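# Move handle-less tagged battery from UPS to spill tray

## Task

The tagged battery has lost its handle. Take it out of the open UPS and place it in the spill tray so that it ends standing upright. Two lifting hooks are available on the bench for this.

## Robot and tools

Robot: two arms, left_arm and right_arm, each with a two-finger parallel gripper. All positions use the scene frame. Its origin sits at table-top height halfway between the two nominal bases. +z points up, +x points out over the table, and left_arm is on the +y side. Arm names do not match left and right in the images. Calibrated bases: left_arm at (+0.055, +0.492, +0.013) m, right_arm at (+0.063, -0.491, +0.013) m, both turned only slightly about z. Reported hand poses can be off by a few centimetres, more at long reach.

Gripper geometry: the fingers point along the gripper's +z and close along its x. end_effector_position is the point between the pads, and the fingertips reach 17.5 mm past it. A block sticks out about 10 cm toward the gripper's -y and turns with it.

execute_actions(actions, cameras): actions is a list of actions. Each action is a table of up to 15 rows, and one row lasts 1/30 s. A table with fewer rows repeats its last row until 15 steps have run. Every row has 18 numbers in [-1, 1], always for both arms, in this order: left dx, dy, dz, rx, ry, rz, left gripper position, force_limit, speed, then the same nine for the right arm. dx..rz are offsets, not poses. They are measured along the scene axes from the arm's Hand target as it stood when that action began, and every row counts from that same start, not from the row before. Scale: 1.0 = 0.6 m or 180 degrees. rx, ry, rz form one rotation vector about the hand's position. Sending six zeros re-requests the current Hand target. cameras is a list of names, ["all"], or []. Images come back only if you ask for them or if actions is empty.

Gripper numbers: position +1 = fully open (50 mm), about -0.65 = pads touching, -1 = close until something blocks. force_limit maps -1/0/+1 to about 20/102/185 N per pad, and the real force can run about 15 N higher. speed maps -1/0/+1 to 20/85/150 mm/s. force_limit and speed start at +1. A 0 is a real command, so to leave a gripper alone, resend its previous three numbers. A new force_limit or speed only takes effect once position changes by at least 0.01. To check a grip, look for object_status 2. The other values are 0 moving, 1 blocked while opening, and 3 at target or pads met (usually nothing held). Opening in mm is about (250 - position_measured) x 0.202.

move(target, speed, blend, stop_force, zero, blocking, cameras): sends each hand along a straight line. target is one 18-number row or a list of up to 15 rows, laid out as above. Each row's pose numbers are offsets from the Hand target at the start of the move, never from the previous row. speed is the top path speed in m/s, 0.002 to 3.6, default 0.25; turning is limited to twice that in rad/s. You may give one speed per target. blend is a corner radius in m, default 0, which stops at each target. stop_force (N, 3 to 120, shared by both arms) ends an arm's path when it feels that much push against its travel. Use it slowly when approaching contact. Leave it out when backing off something you press on, and do not rely on it while the gripper rotates. zero (default true) re-zeroes before the move. blocking=false returns early and cannot be combined with stop_force. A move lasts at most 10 s and does not avoid obstacles. The result adds a move: line, for example done, off_target, moving, held or fault, plus any limits that acted (paced = pose clipped, held = step withheld).

wait(seconds 0-10) lets time pass with the last commands held. stop() brakes a running move, but the fingers keep moving. zoom_image(camera, region=[x0,y0,x1,y1] in pixels, at most 504x504) magnifies that camera's latest image. zero_wrist_force(arm = left_arm or right_arm) tares the wrist sensor. finished_scene(scene = current scene number) ends the scene for good, so call it only once the battery stands upright in the tray and stays put without help.

Reading results: Hand target is the last commanded pose after clipping, and the next offsets start from it. The hand often rests a little short of it; resend or add the gap as an offset. Velocities are in m/s and rad/s. Joint velocities may read "within noise". Wrist force and torque are given in the hand's own axes, and a third line reports the peak since the last reading. Joint torques include gravity. Motor temperatures also appear. Cameras: cam_head_left, cam_head_right, cam_high, cam_low, cam_left_wrist, cam_right_wrist, all 896x504. Calibration is in the original, and wrist images can lag while the arm moves.

Limits and hazards: each step clips commanded orientation to within 32 degrees of the measured one. Keep paths away from an arm's own base, since passing close can flip its shoulder. A clearance check blocks arm commands that bring the arms too close, except finger to finger. Arms are stiff, so a target even slightly past a firm contact can trigger a fault. Contact torque above the joint limits (139 N m for the shoulder and elbow joints, 26 N m for the wrists) causes a 10 s stop. So does an outside force of about 150 N (±25). Motors above 70 °C show MOTOR HOT, and at 85 °C the arm brakes for 30 to 60 s or more. Avoid hard hits, slams, dropping the battery, releasing it while it still moves, pressing the arms against each other, and anything leaving the table. Loose objects may be nudged now and then by outside pushes.

Each tool is called after "Emit:" as name(argument=value, ...) on one line, values as JSON.

## Session

Emit:
execute_actions(actions=[])

Scene clock: 0.00 s.
left_arm: end_effector_position=(+0.2263, +0.6436, +0.1166) position_measured=3 object_status=3 end_effector_quat_wxyz=(-0.002, -0.246, +0.969, +0.005) | right_arm: end_effector_position=(+0.0955, -0.2861, +0.1659) position_measured=3 object_status=3 end_effector_quat_wxyz=(+0.316, +0.242, +0.889, -0.227)
Joint positions: left_arm=[0.097 -2.325 2.606 -1.846 -1.561 -1.975] | right_arm=[5.349 -1.363 -2.236 -1.912 1.524 1.168]
Joint velocities: within noise
Joint torques (N m): no reading
Motor temperatures (°C): left_arm=[29 33 25 39 37 33] | right_arm=[38 27 25 36 37 43]
Wrist force (N): no reading
Wrist torque (N m): no reading
Wrist force, peak (N): no reading
Hand target: left_arm +0.2263, +0.6436, +0.1166; -0.002, -0.246, +0.969, +0.005 | right_arm +0.0955, -0.2861, +0.1659; +0.316, +0.242, +0.889, -0.227
Tool commands: left_gripper/position=+1.0 left_gripper/force_limit=+1.0 left_gripper/speed=+1.0 right_gripper/position=+1.0 right_gripper/force_limit=+1.0 right_gripper/speed=+1.0

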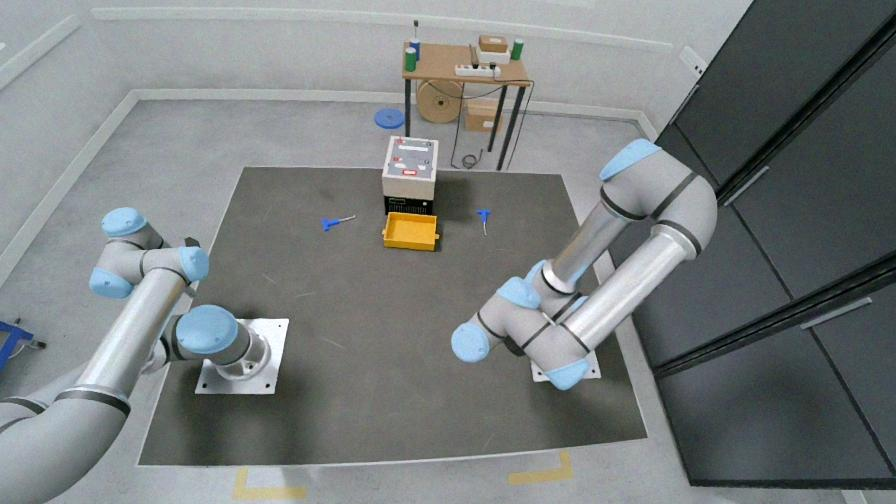

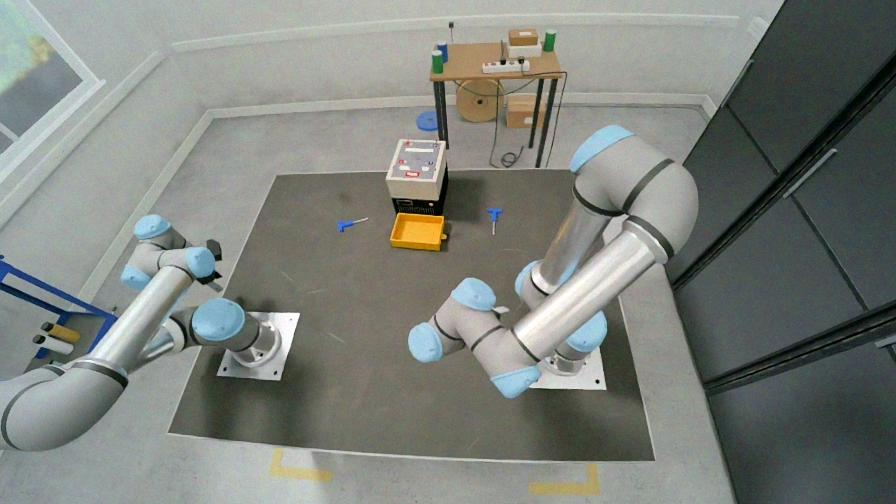

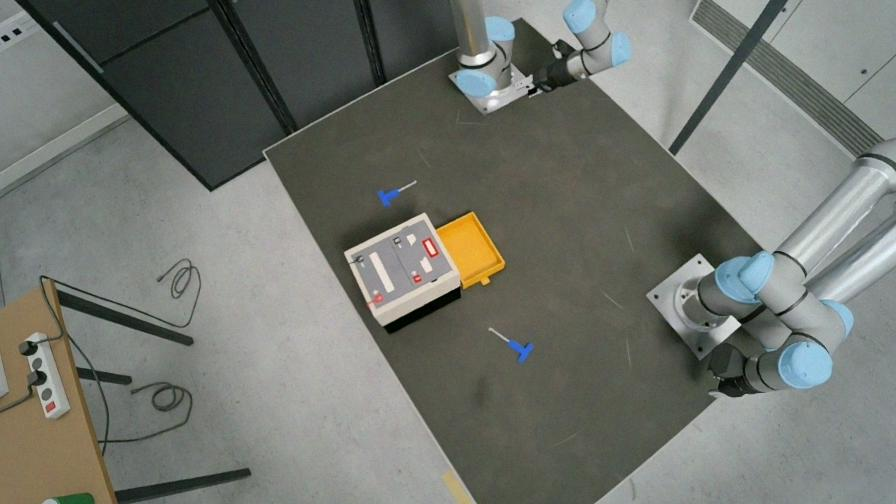

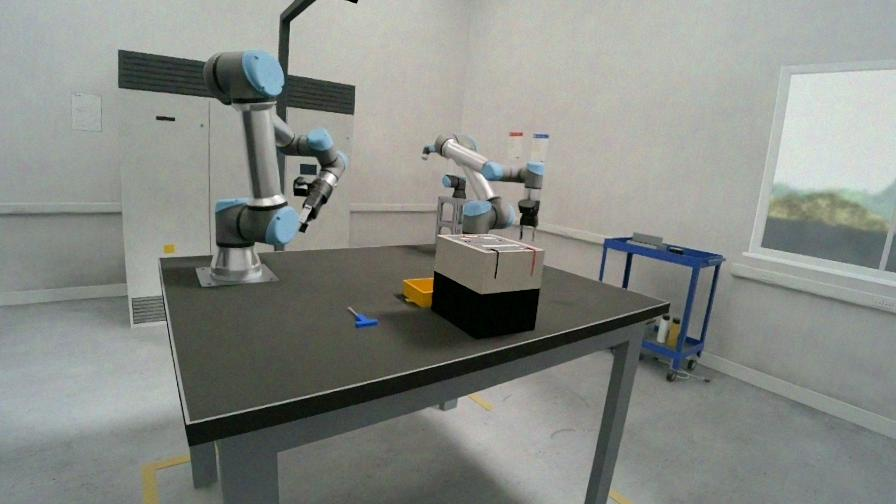

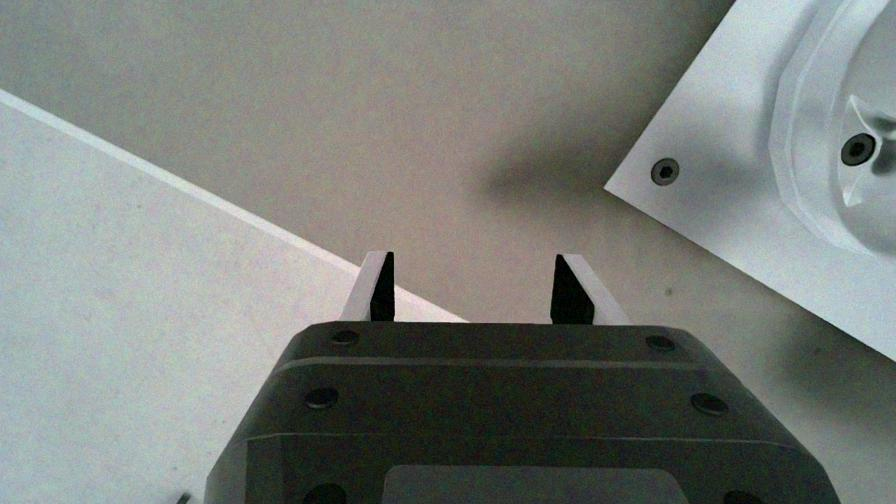

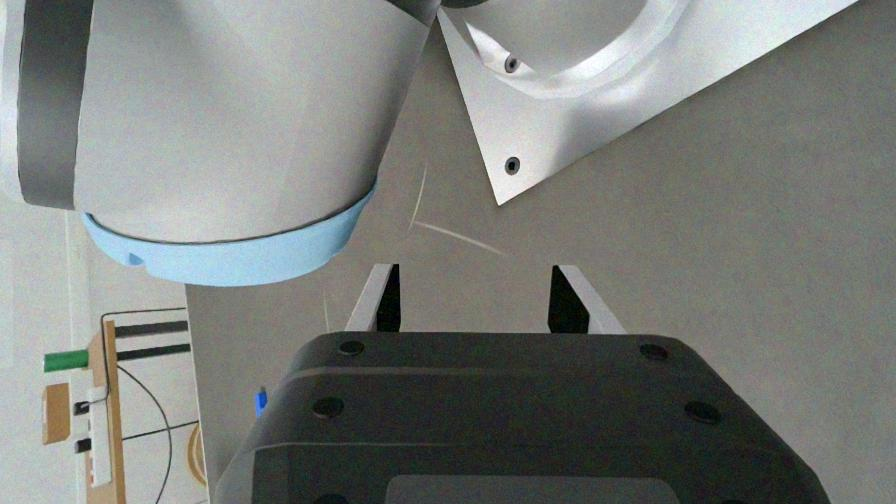

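Emit:
zoom_image(camera="cam_high", region=[320, 160, 560, 380])

Emit:
zoom_image(camera="cam_head_left", region=[310, 120, 520, 270])

Emit:
zoom_image(camera="cam_head_right", region=[320, 120, 530, 270])

Emit:
zoom_image(camera="cam_low", region=[330, 200, 570, 350])

Scaled by 2.100.

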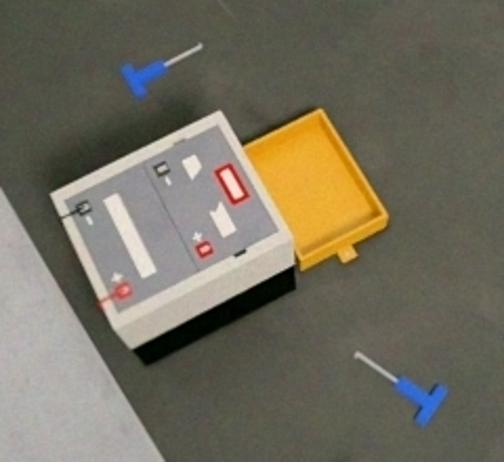

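Scaled by 2.400.

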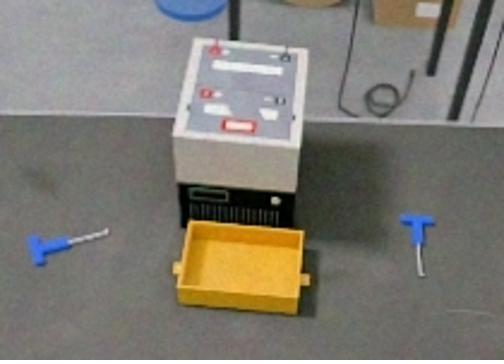

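Scaled by 2.400.

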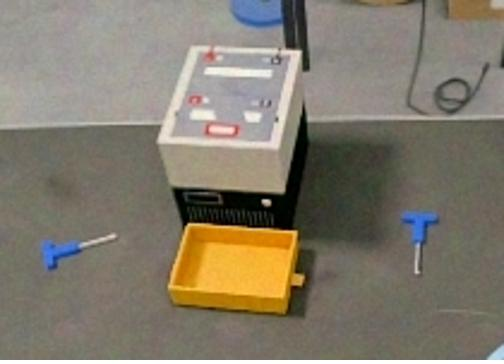

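Scaled by 2.100.

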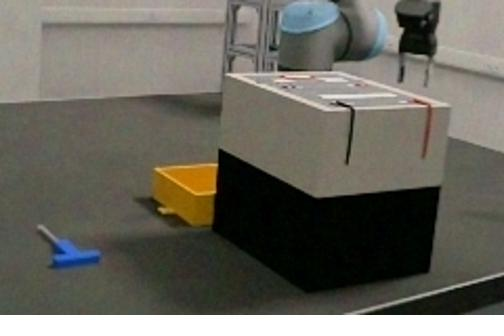

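Emit:
move(target=[[0.32,-0.2,0.30,0,0,-0.528,1,1,1,0.30,-0.10,0.23,-0.0212,0.15,0.307,1,1,1],[0.457,-0.573,0.388,0,0,0.942,1,1,1,0.741,0.002,0.274,-0.0424,0.2998,0.6144,1,1,1]], blend=[0.08,0], speed=0.5, cameras=["all"])

Scene clock: 14.37 s.
left_arm: end_effector_position=(+0.5005, +0.2997, +0.3494) position_measured=3 object_status=3 end_effector_quat_wxyz=(+0.005, +0.988, +0.156, +0.001) | right_arm: end_effector_position=(+0.5401, -0.2850, +0.3303) position_measured=3 object_status=3 end_effector_quat_wxyz=(+0.000, +0.691, -0.723, +0.000)
Joint positions: left_arm=[-0.678 -1.637 1.616 -1.559 -1.576 0.574] | right_arm=[3.828 -1.596 -1.573 -1.543 1.571 -2.43]
Joint torques (N m): left_arm=[10.98 -29.94 -13.44 -5.26 -0.17 1.07] | right_arm=[11.22 24 32.08 3.72 -2.97 -1.42]
Wrist force (N): left_arm=[-0.2 0.0 0.0] | right_arm=[-0.7 -0.9 -1.6]
Wrist torque (N m): left_arm=[-0.01 0.02 0.04] | right_arm=[-0.06 -0.06 -0.08]
Wrist force, peak (N): left_arm=[0.3 1.3 1.1] | right_arm=[-1.1 -2.7 -1.6]
Hand target: left_arm +0.5005, +0.2998, +0.3494; +0.005, +0.988, +0.156, +0.001 | right_arm +0.5401, -0.2849, +0.3303; +0.000, +0.691, -0.722, +0.000
Off the commanded pose: left_arm 0.000 m, 0 deg | right_arm 0.000 m, 0 deg.
move: done
camera_calibration:
cam_left_wrist: T_world_to_cam=[[0.941872, 0.335898, -0.00699983, -0.560379], [0.315563, -0.877318, 0.36157, -0.00624387], [0.11531, -0.342762, -0.932318, 0.5044], [0, 0, 0, 1]] pos_world=[0.471614, 0.355641, 0.468596]
cam_right_wrist: T_world_to_cam=[[-0.0299673, -0.999551, -0.000581014, -0.258896], [-0.945108, 0.0281458, 0.325545, 0.4309], [-0.325382, 0.0103048, -0.945526, 0.620436], [0, 0, 0, 1]] pos_world=[0.601367, -0.277301, 0.446211]

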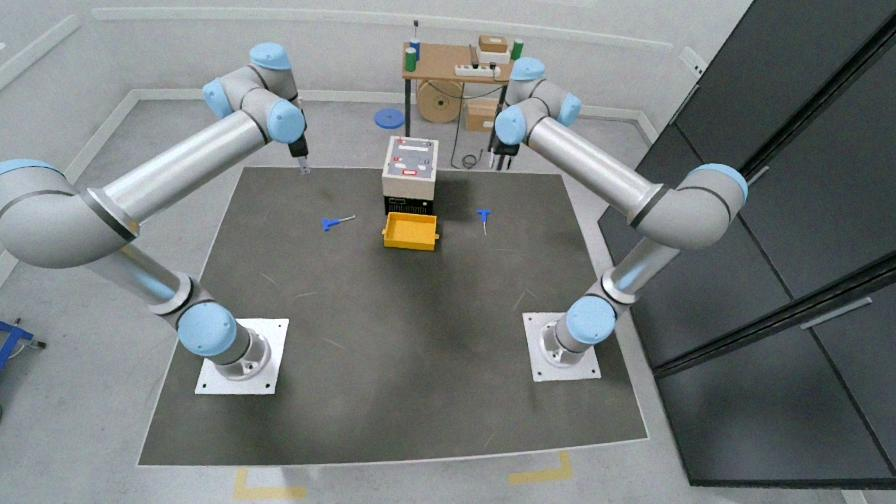

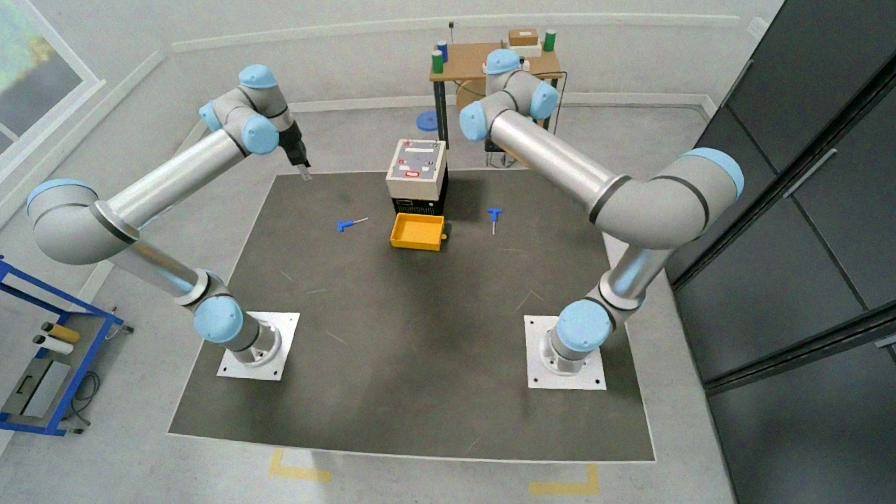

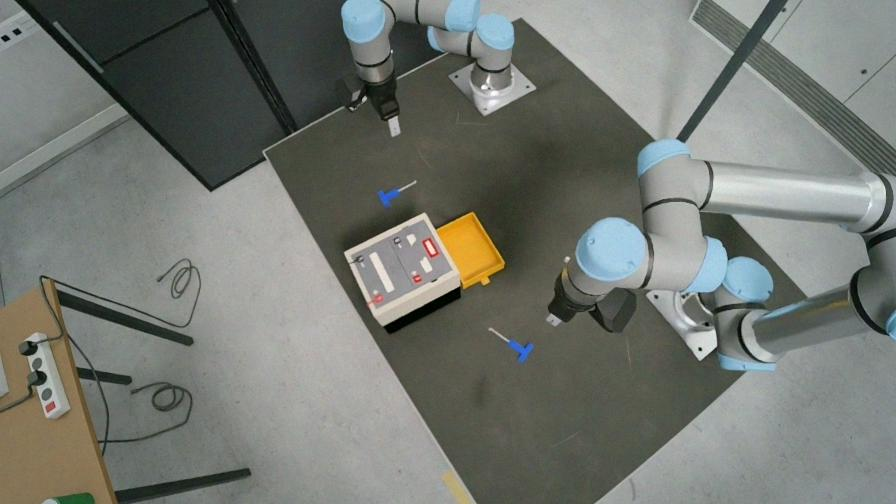

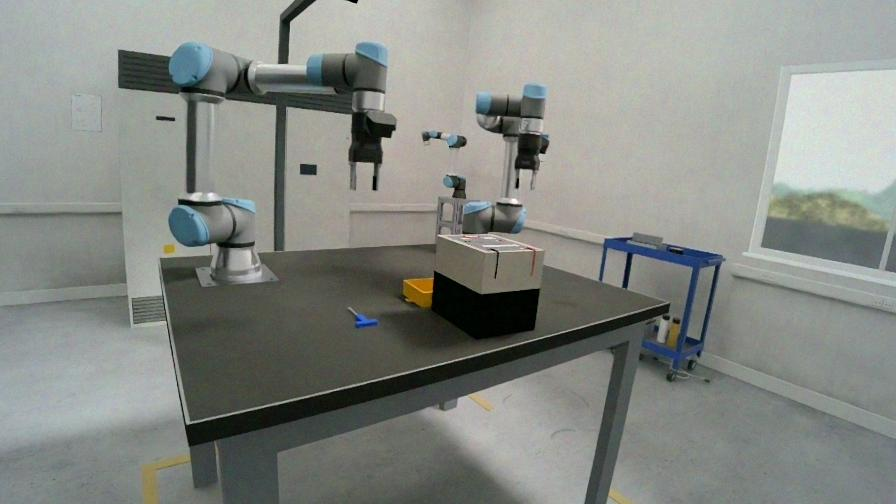

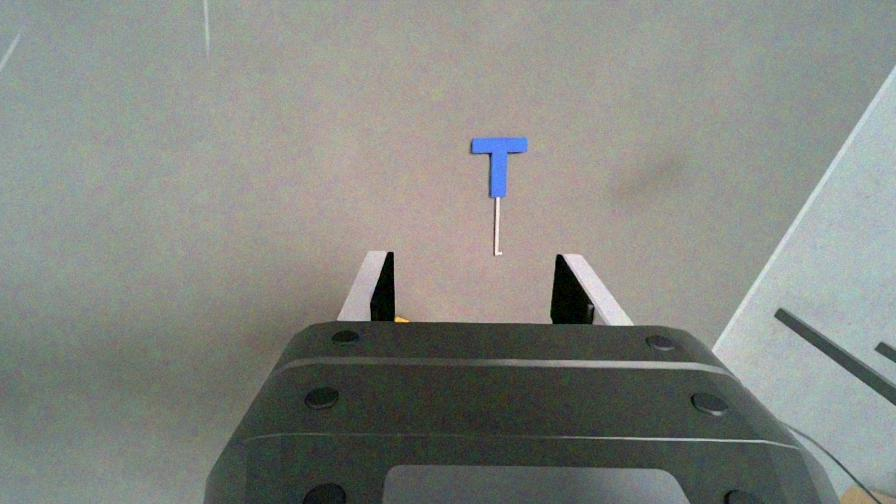

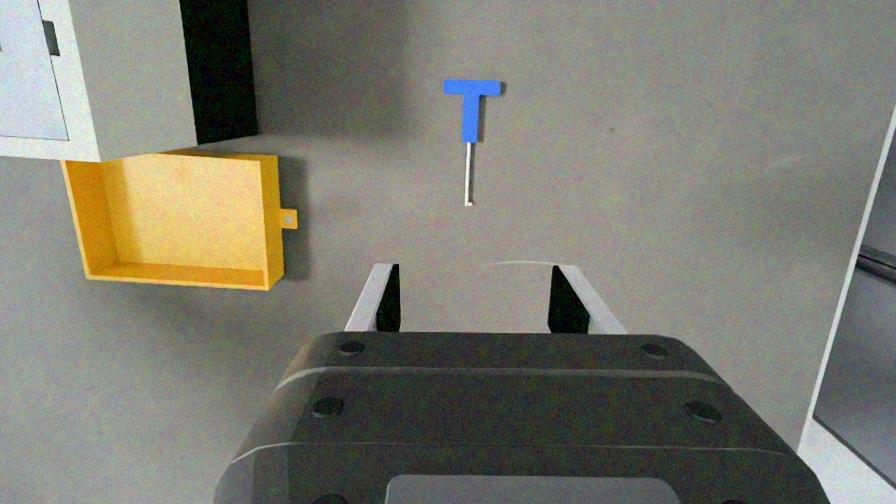

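Emit:
zoom_image(camera="cam_left_wrist", region=[430, 120, 570, 270])

Emit:
zoom_image(camera="cam_right_wrist", region=[410, 60, 550, 220])

Emit:
zoom_image(camera="cam_right_wrist", region=[0, 0, 300, 300])

Emit:
zoom_image(camera="cam_high", region=[340, 200, 480, 330])

Scaled by 3.360.

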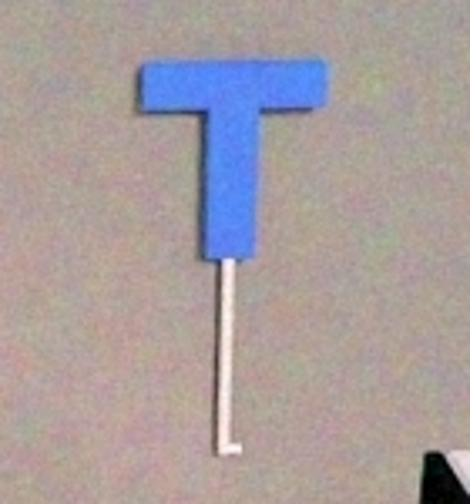

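Scaled by 3.150.

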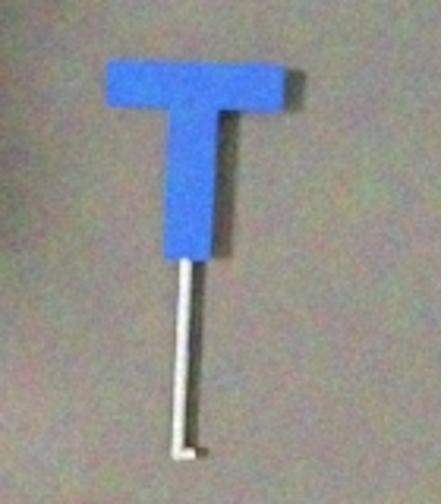

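Scaled by 1.680.

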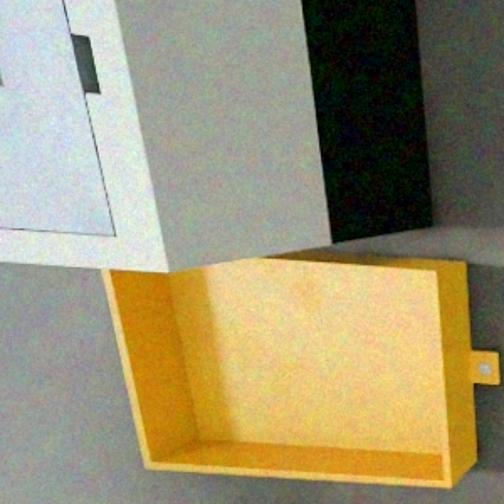

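Scaled by 3.600.

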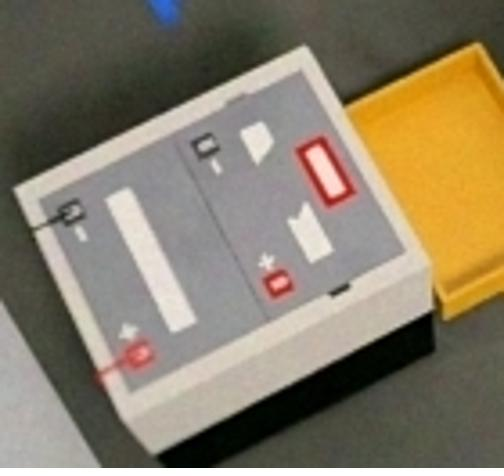

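Emit:
move(target=[0.1325,-0.4997,0.12,0,0,0.4,1,1,1,0.0715,-0.0228,-0.417,0,0,-0.0035,1,1,1], speed=0.3, cameras=["cam_left_wrist","cam_right_wrist"])

Scene clock: 28.23 s.
left_arm: end_effector_position=(+0.5799, -0.0001, +0.4214) position_measured=3 object_status=3 end_effector_quat_wxyz=(+0.003, +0.707, +0.707, +0.004) | right_arm: end_effector_position=(+0.5830, -0.2987, +0.0801) position_measured=3 object_status=3 end_effector_quat_wxyz=(+0.000, +0.687, -0.726, +0.000)
Joint positions: left_arm=[-0.938 -0.954 0.539 -1.161 -1.561 -0.942] | right_arm=[3.758 -1.88 -1.923 -0.909 1.571 -2.49]
Joint torques (N m): left_arm=[10.49 -46.83 -26.35 -3.73 -2.39 -2.11] | right_arm=[9.28 38.42 30.67 3.37 -2.39 1.17]
Wrist force (N): left_arm=[-0.1 -0.3 0.0] | right_arm=[-0.6 -1.0 -1.4]
Wrist torque (N m): left_arm=[-0.06 -0.01 -0.07] | right_arm=[-0.07 -0.06 0.00]
Wrist force, peak (N): left_arm=[-2.1 0.2 0.1] | right_arm=[-1.4 -0.5 -2.7]
Hand target: left_arm +0.5800, +0.0000, +0.4214; +0.003, +0.707, +0.707, +0.004 | right_arm +0.5830, -0.2986, +0.0801; +0.000, +0.687, -0.726, +0.000
Off the commanded pose: left_arm 0.000 m, 0 deg | right_arm 0.000 m, 0 deg.
move: done
camera_calibration:
cam_left_wrist: T_world_to_cam=[[-0.0281334, 0.999581, -0.00685541, 0.0284963], [0.931915, 0.0287084, 0.361538, -0.677824], [0.361583, 0.00378262, -0.932332, 0.316777], [0, 0, 0, 1]] pos_world=[0.517935, -0.0102233, 0.540596]
cam_right_wrist: T_world_to_cam=[[-0.0405922, -0.999176, -0.000406533, -0.265121], [-0.944722, 0.0382475, 0.325634, 0.556091], [-0.32535, 0.0136022, -0.945496, 0.398945], [0, 0, 0, 1]] pos_world=[0.644386, -0.291598, 0.196011]
Images, in order (width x height): cam_left_wrist 896x504, cam_right_wrist 896x504.

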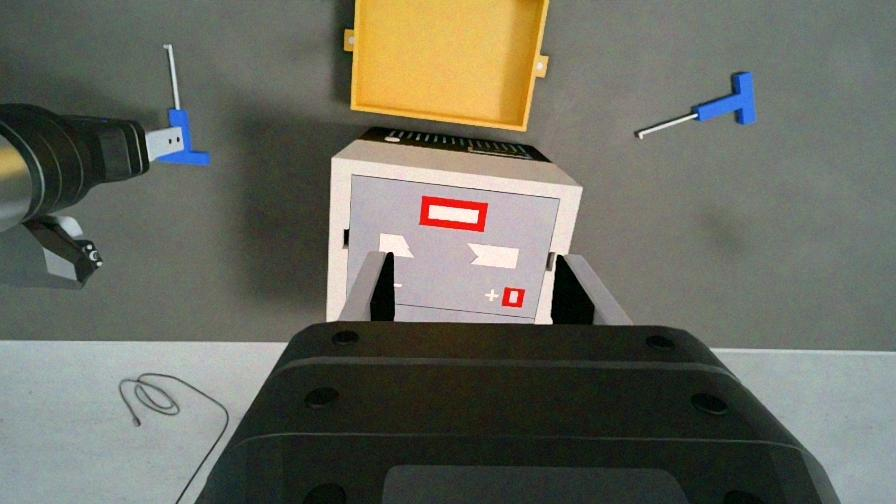

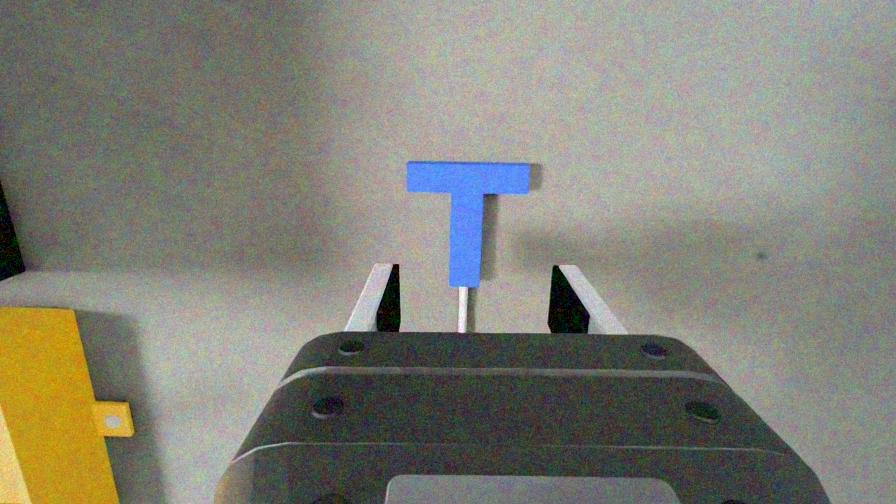

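Emit:
zoom_image(camera="cam_left_wrist", region=[320, 100, 600, 330])

Emit:
zoom_image(camera="cam_right_wrist", region=[360, 140, 600, 350])

Scaled by 1.800.

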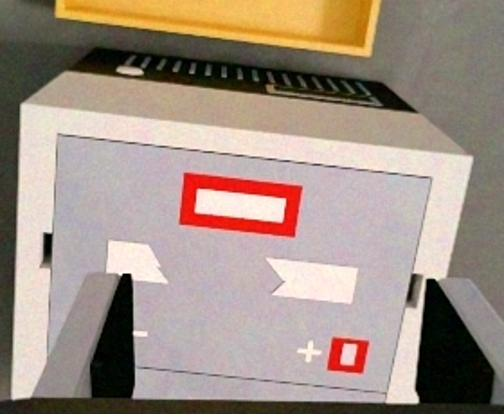

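Scaled by 2.100.

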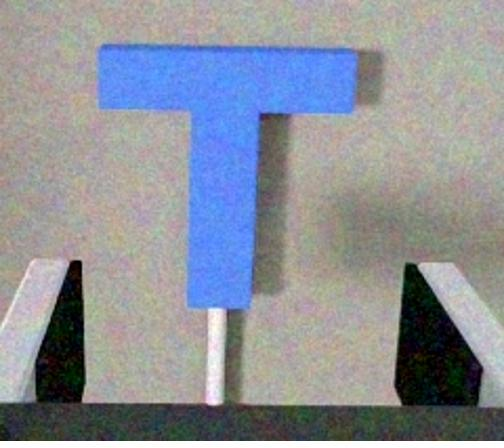

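Emit:
move(target=[-0.0355,0.435,-0.5357,0,0,-0.386,1,1,1,0.0035,0.002,-0.075,0,0,0,1,1,1], speed=0.3, cameras=["cam_left_wrist","cam_right_wrist"])

Emit:
move(target=[0,0,0,0,0,0,1,1,1,0,0,-0.045,0,0,0,1,1,1], speed=0.02, stop_force=5)

Scene clock: 34.23 s.
left_arm: end_effector_position=(+0.5587, +0.2610, +0.1000) position_measured=3 object_status=3 end_effector_quat_wxyz=(+0.005, +0.984, +0.178, +0.001) | right_arm: end_effector_position=(+0.5851, -0.2975, +0.0350) position_measured=3 object_status=3 end_effector_quat_wxyz=(+0.000, +0.687, -0.726, +0.000)
Joint positions: left_arm=[-0.665 -1.297 1.912 -2.195 -1.576 0.542] | right_arm=[3.758 -1.959 -1.957 -0.796 1.571 -2.49]
Joint torques (N m): left_arm=[-11.13 -42.81 -19.87 -3.92 0.42 1.52] | right_arm=[-13.46 50.02 22.6 1.18 2.12 -2.41]
Wrist force (N): left_arm=[-0.4 0.0 0.2] | right_arm=[-0.7 -0.8 -1.5]
Wrist torque (N m): left_arm=[0.00 0.04 0.02] | right_arm=[-0.03 -0.06 0.00]
Wrist force, peak (N): left_arm=[-1.6 0.2 -1.8] | right_arm=[-0.6 -1.0 -1.9]
Hand target: left_arm +0.5587, +0.2610, +0.1000; +0.005, +0.984, +0.178, +0.001 | right_arm +0.5851, -0.2974, +0.0351; +0.000, +0.687, -0.726, +0.000
Off the commanded pose: left_arm 0.000 m, 0 deg | right_arm 0.000 m, 0 deg.
move: done
camera_calibration:
cam_left_wrist: T_world_to_cam=[[0.926126, 0.377147, -0.00709307, -0.605836], [0.354032, -0.862567, 0.36144, 0.00622804], [0.130198, -0.33725, -0.932368, 0.242119], [0, 0, 0, 1]] pos_world=[0.527352, 0.315516, 0.219196]
cam_right_wrist: T_world_to_cam=[[-0.0405907, -0.999176, -0.000402499, -0.263761], [-0.944691, 0.0382461, 0.325723, 0.572583], [-0.325439, 0.0136016, -0.945465, 0.356989], [0, 0, 0, 1]] pos_world=[0.646386, -0.290298, 0.150911]
Images, in order (width x height): cam_left_wrist 896x504, cam_right_wrist 896x504.

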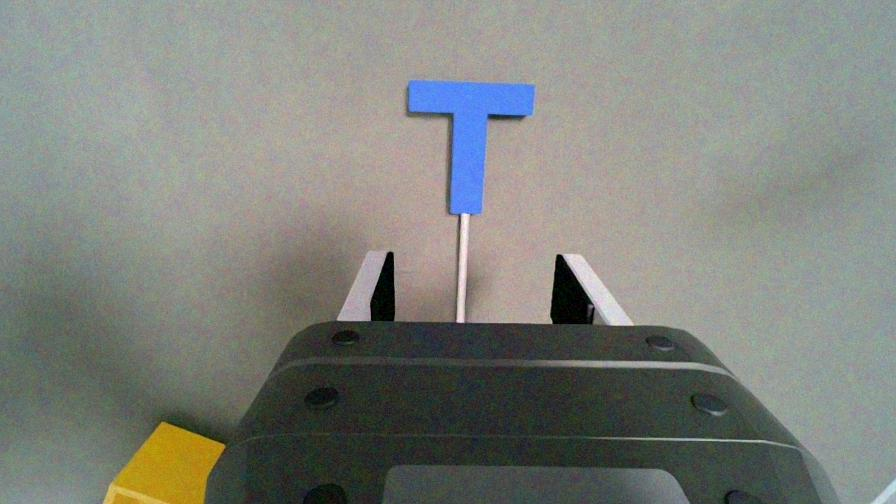

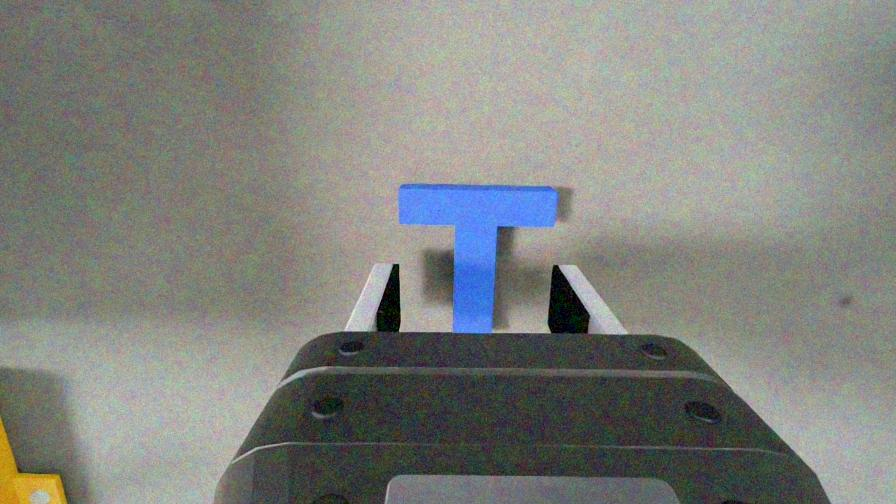

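Scene clock: 36.33 s.
left_arm: end_effector_position=(+0.5587, +0.2610, +0.1000) position_measured=3 object_status=3 end_effector_quat_wxyz=(+0.005, +0.984, +0.178, +0.001) | right_arm: end_effector_position=(+0.5851, -0.2974, +0.0181) position_measured=3 object_status=3 end_effector_quat_wxyz=(+0.000, +0.687, -0.726, +0.000)
Joint positions: left_arm=[-0.666 -1.297 1.912 -2.195 -1.575 0.542] | right_arm=[3.758 -1.99 -1.969 -0.753 1.571 -2.49]
Joint torques (N m): left_arm=[-11.93 -42.42 -12.83 -5.3 1.99 1.39] | right_arm=[-10.89 46.99 27.16 2.77 -3.16 -2.22]
Wrist force (N): left_arm=[-0.3 0.3 0.0] | right_arm=[-0.7 -1.9 -5.4]
Wrist torque (N m): left_arm=[0.03 0.03 -0.01] | right_arm=[-0.11 -0.28 0.01]
Wrist force, peak (N): left_arm=[-0.8 0.3 0.2] | right_arm=[9.6 19.7 -67.7]
Hand target: left_arm +0.5587, +0.2610, +0.1000; +0.005, +0.984, +0.178, +0.001 | right_arm +0.5851, -0.2974, +0.0181; +0.000, +0.687, -0.726, +0.000 (not the last commanded pose)
Off the commanded pose: left_arm 0.000 m, 0 deg | right_arm 0.010 m, 0 deg.
move: contact (right_arm)

Emit:
move(target=[0,0,-0.1338,0,0,0,1,-0.5,1,0,0,0.0025,0,0,0,1,-0.5,1], speed=0.06)

Emit:
move(target=[0,0,0,0,0,0,-1,-0.5,0,0,0,0,0,0,0,-1,-0.5,0], cameras=["cam_left_wrist","cam_right_wrist"])

Scene clock: 38.97 s.
left_arm: end_effector_position=(+0.5586, +0.2611, +0.0196) position_measured=3 object_status=3 end_effector_quat_wxyz=(+0.005, +0.984, +0.178, +0.001) | right_arm: end_effector_position=(+0.5851, -0.2974, +0.0196) position_measured=3 object_status=3 end_effector_quat_wxyz=(+0.000, +0.687, -0.726, +0.000)
Joint positions: left_arm=[-0.666 -1.163 1.986 -2.403 -1.575 0.542] | right_arm=[3.758 -1.988 -1.968 -0.756 1.571 -2.49]
Joint torques (N m): left_arm=[-9.31 -44.53 -27.86 -0.63 1.55 0.22] | right_arm=[-7.7 47.82 28.86 1.53 -0.05 -1.27]
Wrist force (N): left_arm=[-0.1 0.0 -0.3] | right_arm=[0.0 -1.5 -1.1]
Wrist torque (N m): left_arm=[0.00 0.00 -0.02] | right_arm=[-0.16 -0.17 0.00]
Wrist force, peak (N): left_arm=[-0.7 -0.1 -4.2] | right_arm=[-1.0 -2.3 -5.4]
Hand target: left_arm +0.5587, +0.2610, +0.0197; +0.005, +0.984, +0.178, +0.001 | right_arm +0.5851, -0.2974, +0.0196; +0.000, +0.687, -0.726, +0.000
Off the commanded pose: left_arm 0.000 m, 0 deg | right_arm 0.000 m, 0 deg.
move: done

Scene clock: 39.63 s.
left_arm: end_effector_position=(+0.5587, +0.2610, +0.0197) position_measured=188 object_status=2 end_effector_quat_wxyz=(+0.005, +0.984, +0.178, +0.001) | right_arm: end_effector_position=(+0.5851, -0.2974, +0.0196) position_measured=185 object_status=2 end_effector_quat_wxyz=(+0.000, +0.687, -0.726, +0.000)
Joint positions: left_arm=[-0.666 -1.163 1.986 -2.403 -1.575 0.542] | right_arm=[3.758 -1.988 -1.968 -0.756 1.571 -2.49]
Joint torques (N m): left_arm=[-7.31 -44.87 -26.99 -3.59 1.58 0.21] | right_arm=[-8.85 43.93 27.95 3.16 1.24 -1.27]
Wrist force (N): left_arm=[0.1 0.2 0.4] | right_arm=[-0.3 -1.2 -1.5]
Wrist torque (N m): left_arm=[0.01 -0.04 -0.02] | right_arm=[-0.10 -0.12 0.00]
Wrist force, peak (N): left_arm=[0.1 0.2 0.7] | right_arm=[0.0 -1.9 -1.4]
Hand target: left_arm +0.5587, +0.2610, +0.0197; +0.005, +0.984, +0.178, +0.001 | right_arm +0.5851, -0.2974, +0.0196; +0.000, +0.687, -0.726, +0.000
Off the commanded pose: left_arm 0.000 m, 0 deg | right_arm 0.000 m, 0 deg.
move: done
camera_calibration:
cam_left_wrist: T_world_to_cam=[[0.926226, 0.376905, -0.00689376, -0.606409], [0.35373, -0.862663, 0.361507, 0.0354321], [0.130307, -0.337276, -0.932344, 0.167197], [0, 0, 0, 1]] pos_world=[0.527352, 0.315516, 0.138896]
cam_right_wrist: T_world_to_cam=[[-0.0406267, -0.999174, -0.000504828, -0.263725], [-0.944751, 0.0382494, 0.325548, 0.577757], [-0.32526, 0.0137029, -0.945525, 0.342383], [0, 0, 0, 1]] pos_world=[0.646486, -0.290298, 0.135511]
Images, in order (width x height): cam_left_wrist 896x504, cam_right_wrist 896x504.

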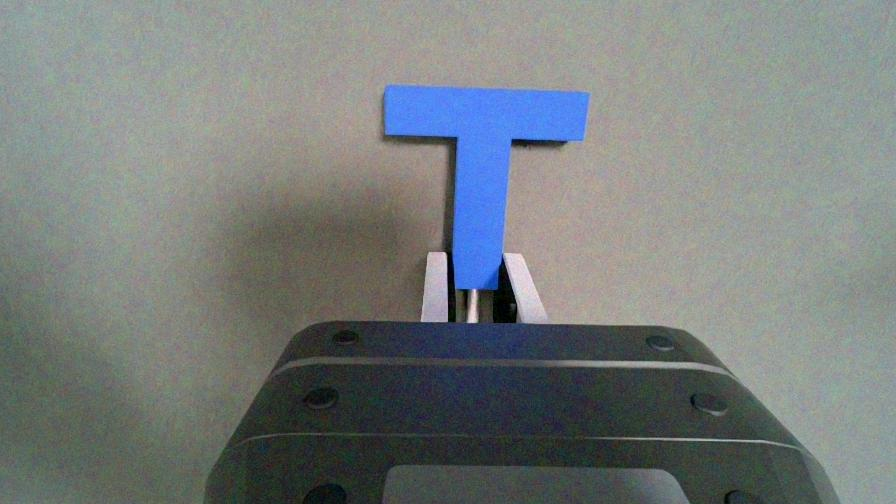

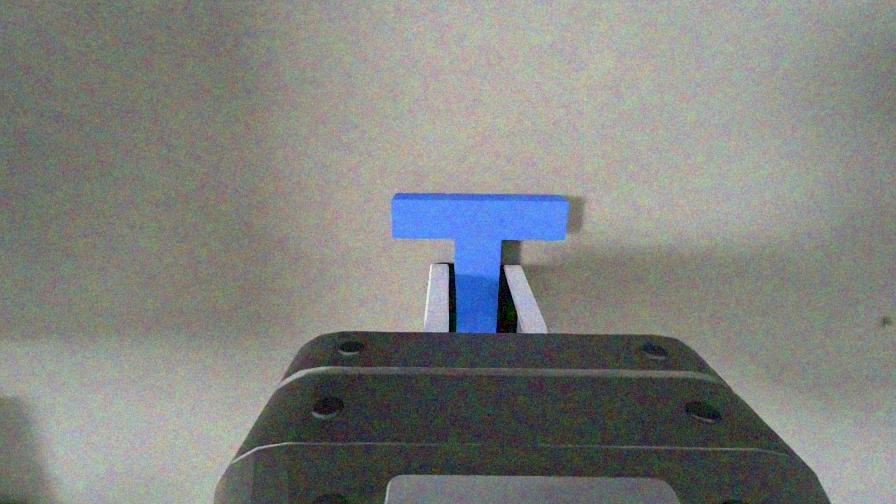

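Emit:
move(target=[[0,0,0.35,0,0,0,-1,-0.5,0,0,0,0.2173,0,0,0,-1,-0.5,0],[-0.03,0.12,0.52,0,0,0.3,-1,-0.5,0,-0.275,0.079,0.2173,0,0,0,-1,-0.5,0],[-0.0645,0.2317,0.6005,0,0,0.8856,-1,-0.5,0,-0.3585,0.7457,0.2173,0,0,0,-1,-0.5,0]], blend=[0.04,0.06,0], speed=[0.2,0.35,0.35])

Emit:
move(target=[0,0,0,0,0,0,-1,-0.5,0,0,0,-0.2067,0,0,0,-1,-0.5,0], speed=0.15, cameras=["all"])

Scene clock: 50.20 s.
left_arm: end_effector_position=(+0.5200, +0.4001, +0.3802) position_measured=188 object_status=2 end_effector_quat_wxyz=(+0.000, +0.001, +1.000, +0.005) | right_arm: end_effector_position=(+0.3699, +0.1500, +0.1499) position_measured=185 object_status=2 end_effector_quat_wxyz=(+0.000, +0.687, -0.726, +0.000)
Joint positions: left_arm=[-0.48 -1.652 1.547 -1.46 -1.562 -2.054] | right_arm=[4.474 -2.134 -1.333 -1.245 1.571 -1.774]
Joint torques (N m): left_arm=[-10.08 -13.2 -19.1 -5.3 2.39 -1.35] | right_arm=[-13.14 51.73 28.52 4.6 -0.9 -2.69]
Wrist force (N): left_arm=[-0.1 -0.3 0.6] | right_arm=[-0.4 -1.4 -0.4]
Wrist torque (N m): left_arm=[-0.06 0.01 -0.09] | right_arm=[-0.14 -0.08 -0.08]
Wrist force, peak (N): left_arm=[-0.4 -0.1 3.9] | right_arm=[-0.1 -2.5 -1.9]
Hand target: left_arm +0.5200, +0.4000, +0.3800; -0.001, +0.001, +1.000, +0.005 | right_arm +0.3700, +0.1500, +0.1500; +0.000, +0.687, -0.726, +0.000
Off the commanded pose: left_arm 0.000 m, 0 deg | right_arm 0.000 m, 0 deg.
move: done

Scene clock: 51.47 s.
left_arm: end_effector_position=(+0.5200, +0.4000, +0.3800) position_measured=188 object_status=2 end_effector_quat_wxyz=(-0.001, +0.001, +1.000, +0.005) | right_arm: end_effector_position=(+0.3700, +0.1500, +0.0260) position_measured=185 object_status=2 end_effector_quat_wxyz=(+0.000, +0.687, -0.726, +0.000)
Joint positions: left_arm=[-0.48 -1.652 1.548 -1.46 -1.562 -2.054] | right_arm=[4.473 -2.265 -1.463 -0.984 1.571 -1.774]
Joint torques (N m): left_arm=[-11.52 -12.14 -12.29 -5.32 2.38 -1.71] | right_arm=[-12.02 54.55 29.42 3.32 1.68 -2.17]
Wrist force (N): left_arm=[0.0 0.1 0.7] | right_arm=[-0.2 -1.4 -0.5]
Wrist torque (N m): left_arm=[0.00 -0.01 -0.06] | right_arm=[-0.14 -0.13 -0.07]
Wrist force, peak (N): left_arm=[-0.3 0.3 0.9] | right_arm=[-0.3 -1.5 -3.4]
Hand target: left_arm +0.5200, +0.4000, +0.3800; -0.001, +0.001, +1.000, +0.005 | right_arm +0.3700, +0.1500, +0.0259; +0.000, +0.687, -0.726, +0.000
Off the commanded pose: left_arm 0.000 m, 0 deg | right_arm 0.000 m, 0 deg.
move: done
camera_calibration:
cam_left_wrist: T_world_to_cam=[[-0.99961, -0.0270571, -0.0068705, 0.542491], [-0.0277105, 0.931948, 0.361531, -0.480722], [-0.00337901, 0.36158, -0.932335, 0.345019], [0, 0, 0, 1]] pos_world=[0.530124, 0.337934, 0.499196]
cam_right_wrist: T_world_to_cam=[[-0.0405596, -0.999177, -0.000312078, 0.174514], [-0.944723, 0.0382475, 0.32563, 0.355354], [-0.32535, 0.0135023, -0.945497, 0.272312], [0, 0, 0, 1]] pos_world=[0.431386, 0.157102, 0.141811]

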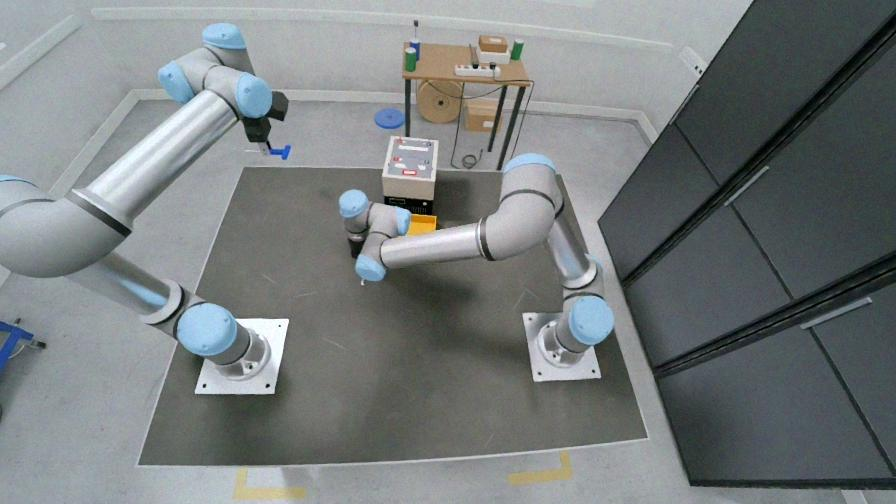

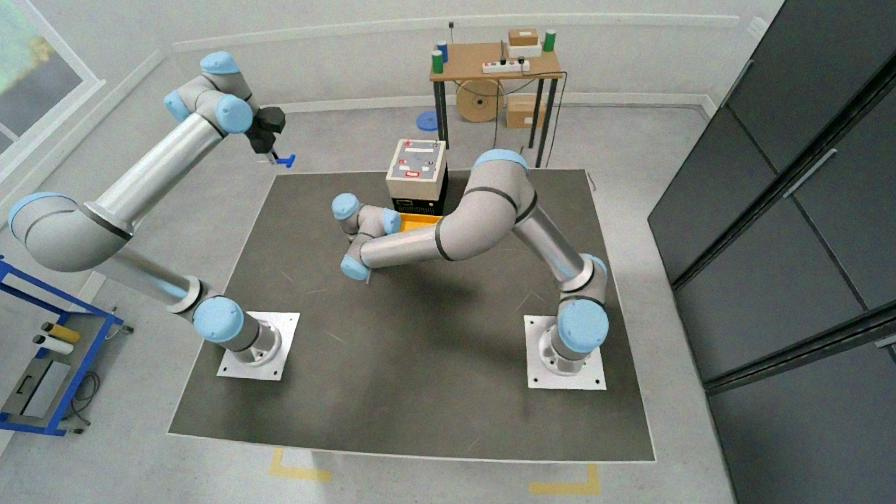

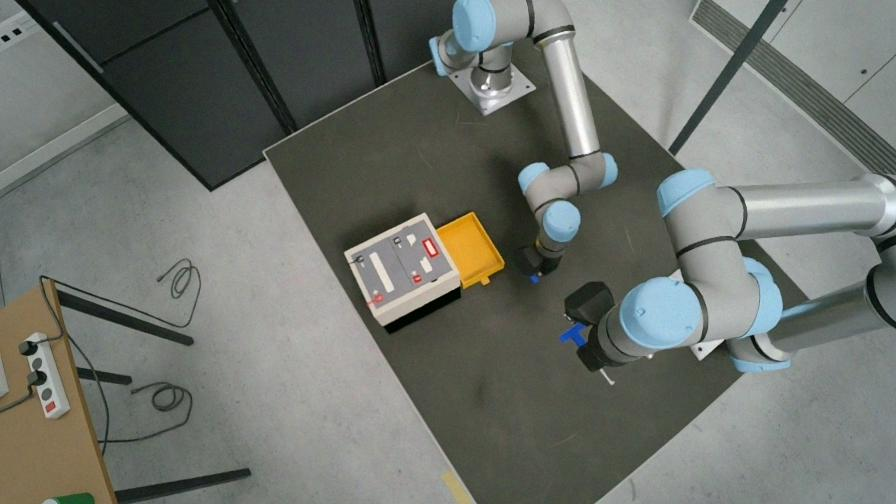

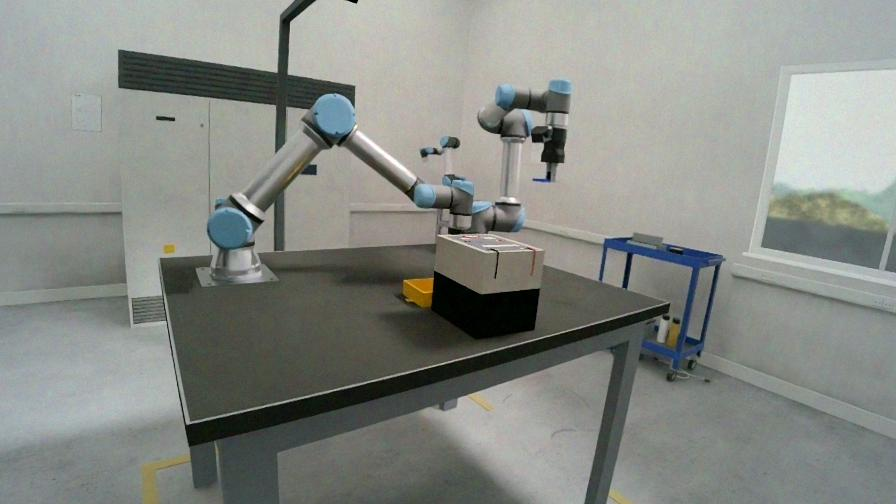

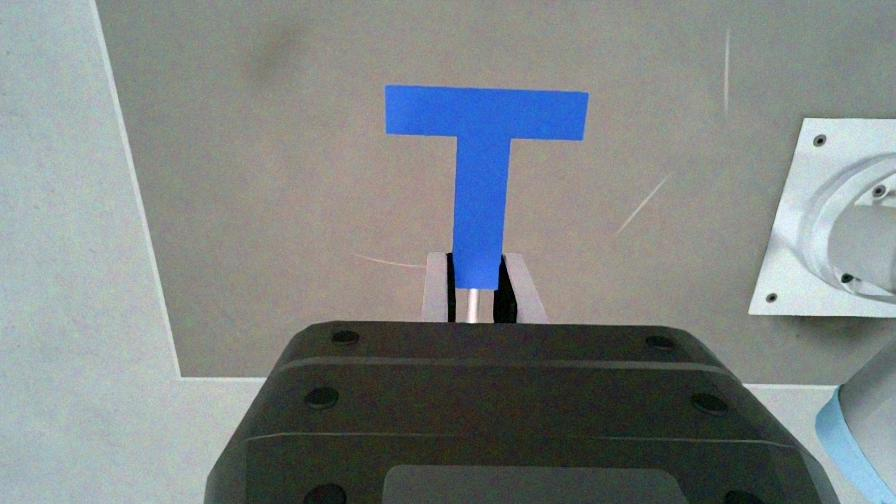

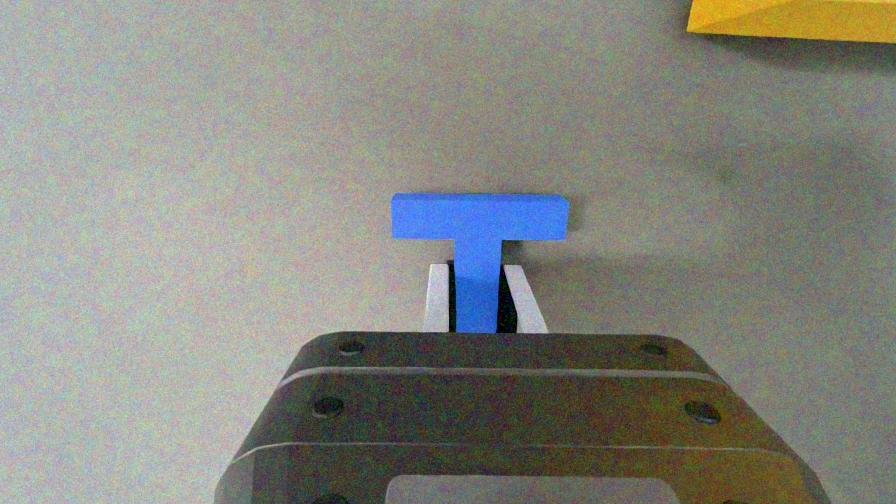

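Emit:
move(target=[0,0,0,0,0,0,-1,-0.5,0,0,0,-0.0125,0,0,0,-1,-0.5,0], speed=0.006, stop_force=4)

Scene clock: 53.97 s.
left_arm: end_effector_position=(+0.5200, +0.4000, +0.3800) position_measured=188 object_status=2 end_effector_quat_wxyz=(-0.001, +0.001, +1.000, +0.005) | right_arm: end_effector_position=(+0.3700, +0.1500, +0.0200) position_measured=185 object_status=2 end_effector_quat_wxyz=(+0.000, +0.687, -0.726, +0.000)
Joint positions: left_arm=[-0.48 -1.652 1.548 -1.46 -1.562 -2.054] | right_arm=[4.473 -2.273 -1.466 -0.973 1.571 -1.774]
Joint torques (N m): left_arm=[-11.31 -11.7 -12.57 -5.34 2.22 -1.59] | right_arm=[-12.89 60.99 31.99 1.41 -0.21 -2.62]
Wrist force (N): left_arm=[-0.1 0.0 0.8] | right_arm=[2.3 -0.6 -6.8]
Wrist torque (N m): left_arm=[-0.01 0.02 -0.06] | right_arm=[-0.14 -0.06 -0.07]
Wrist force, peak (N): left_arm=[-0.4 0.4 0.9] | right_arm=[6.7 0.7 -13.9]
Hand target: left_arm +0.5200, +0.4000, +0.3800; -0.001, +0.001, +1.000, +0.005 | right_arm +0.3700, +0.1500, +0.0200; +0.000, +0.687, -0.726, +0.000 (not the last commanded pose)
Off the commanded pose: left_arm 0.000 m, 0 deg | right_arm 0.002 m, 0 deg.
move: contact (right_arm)


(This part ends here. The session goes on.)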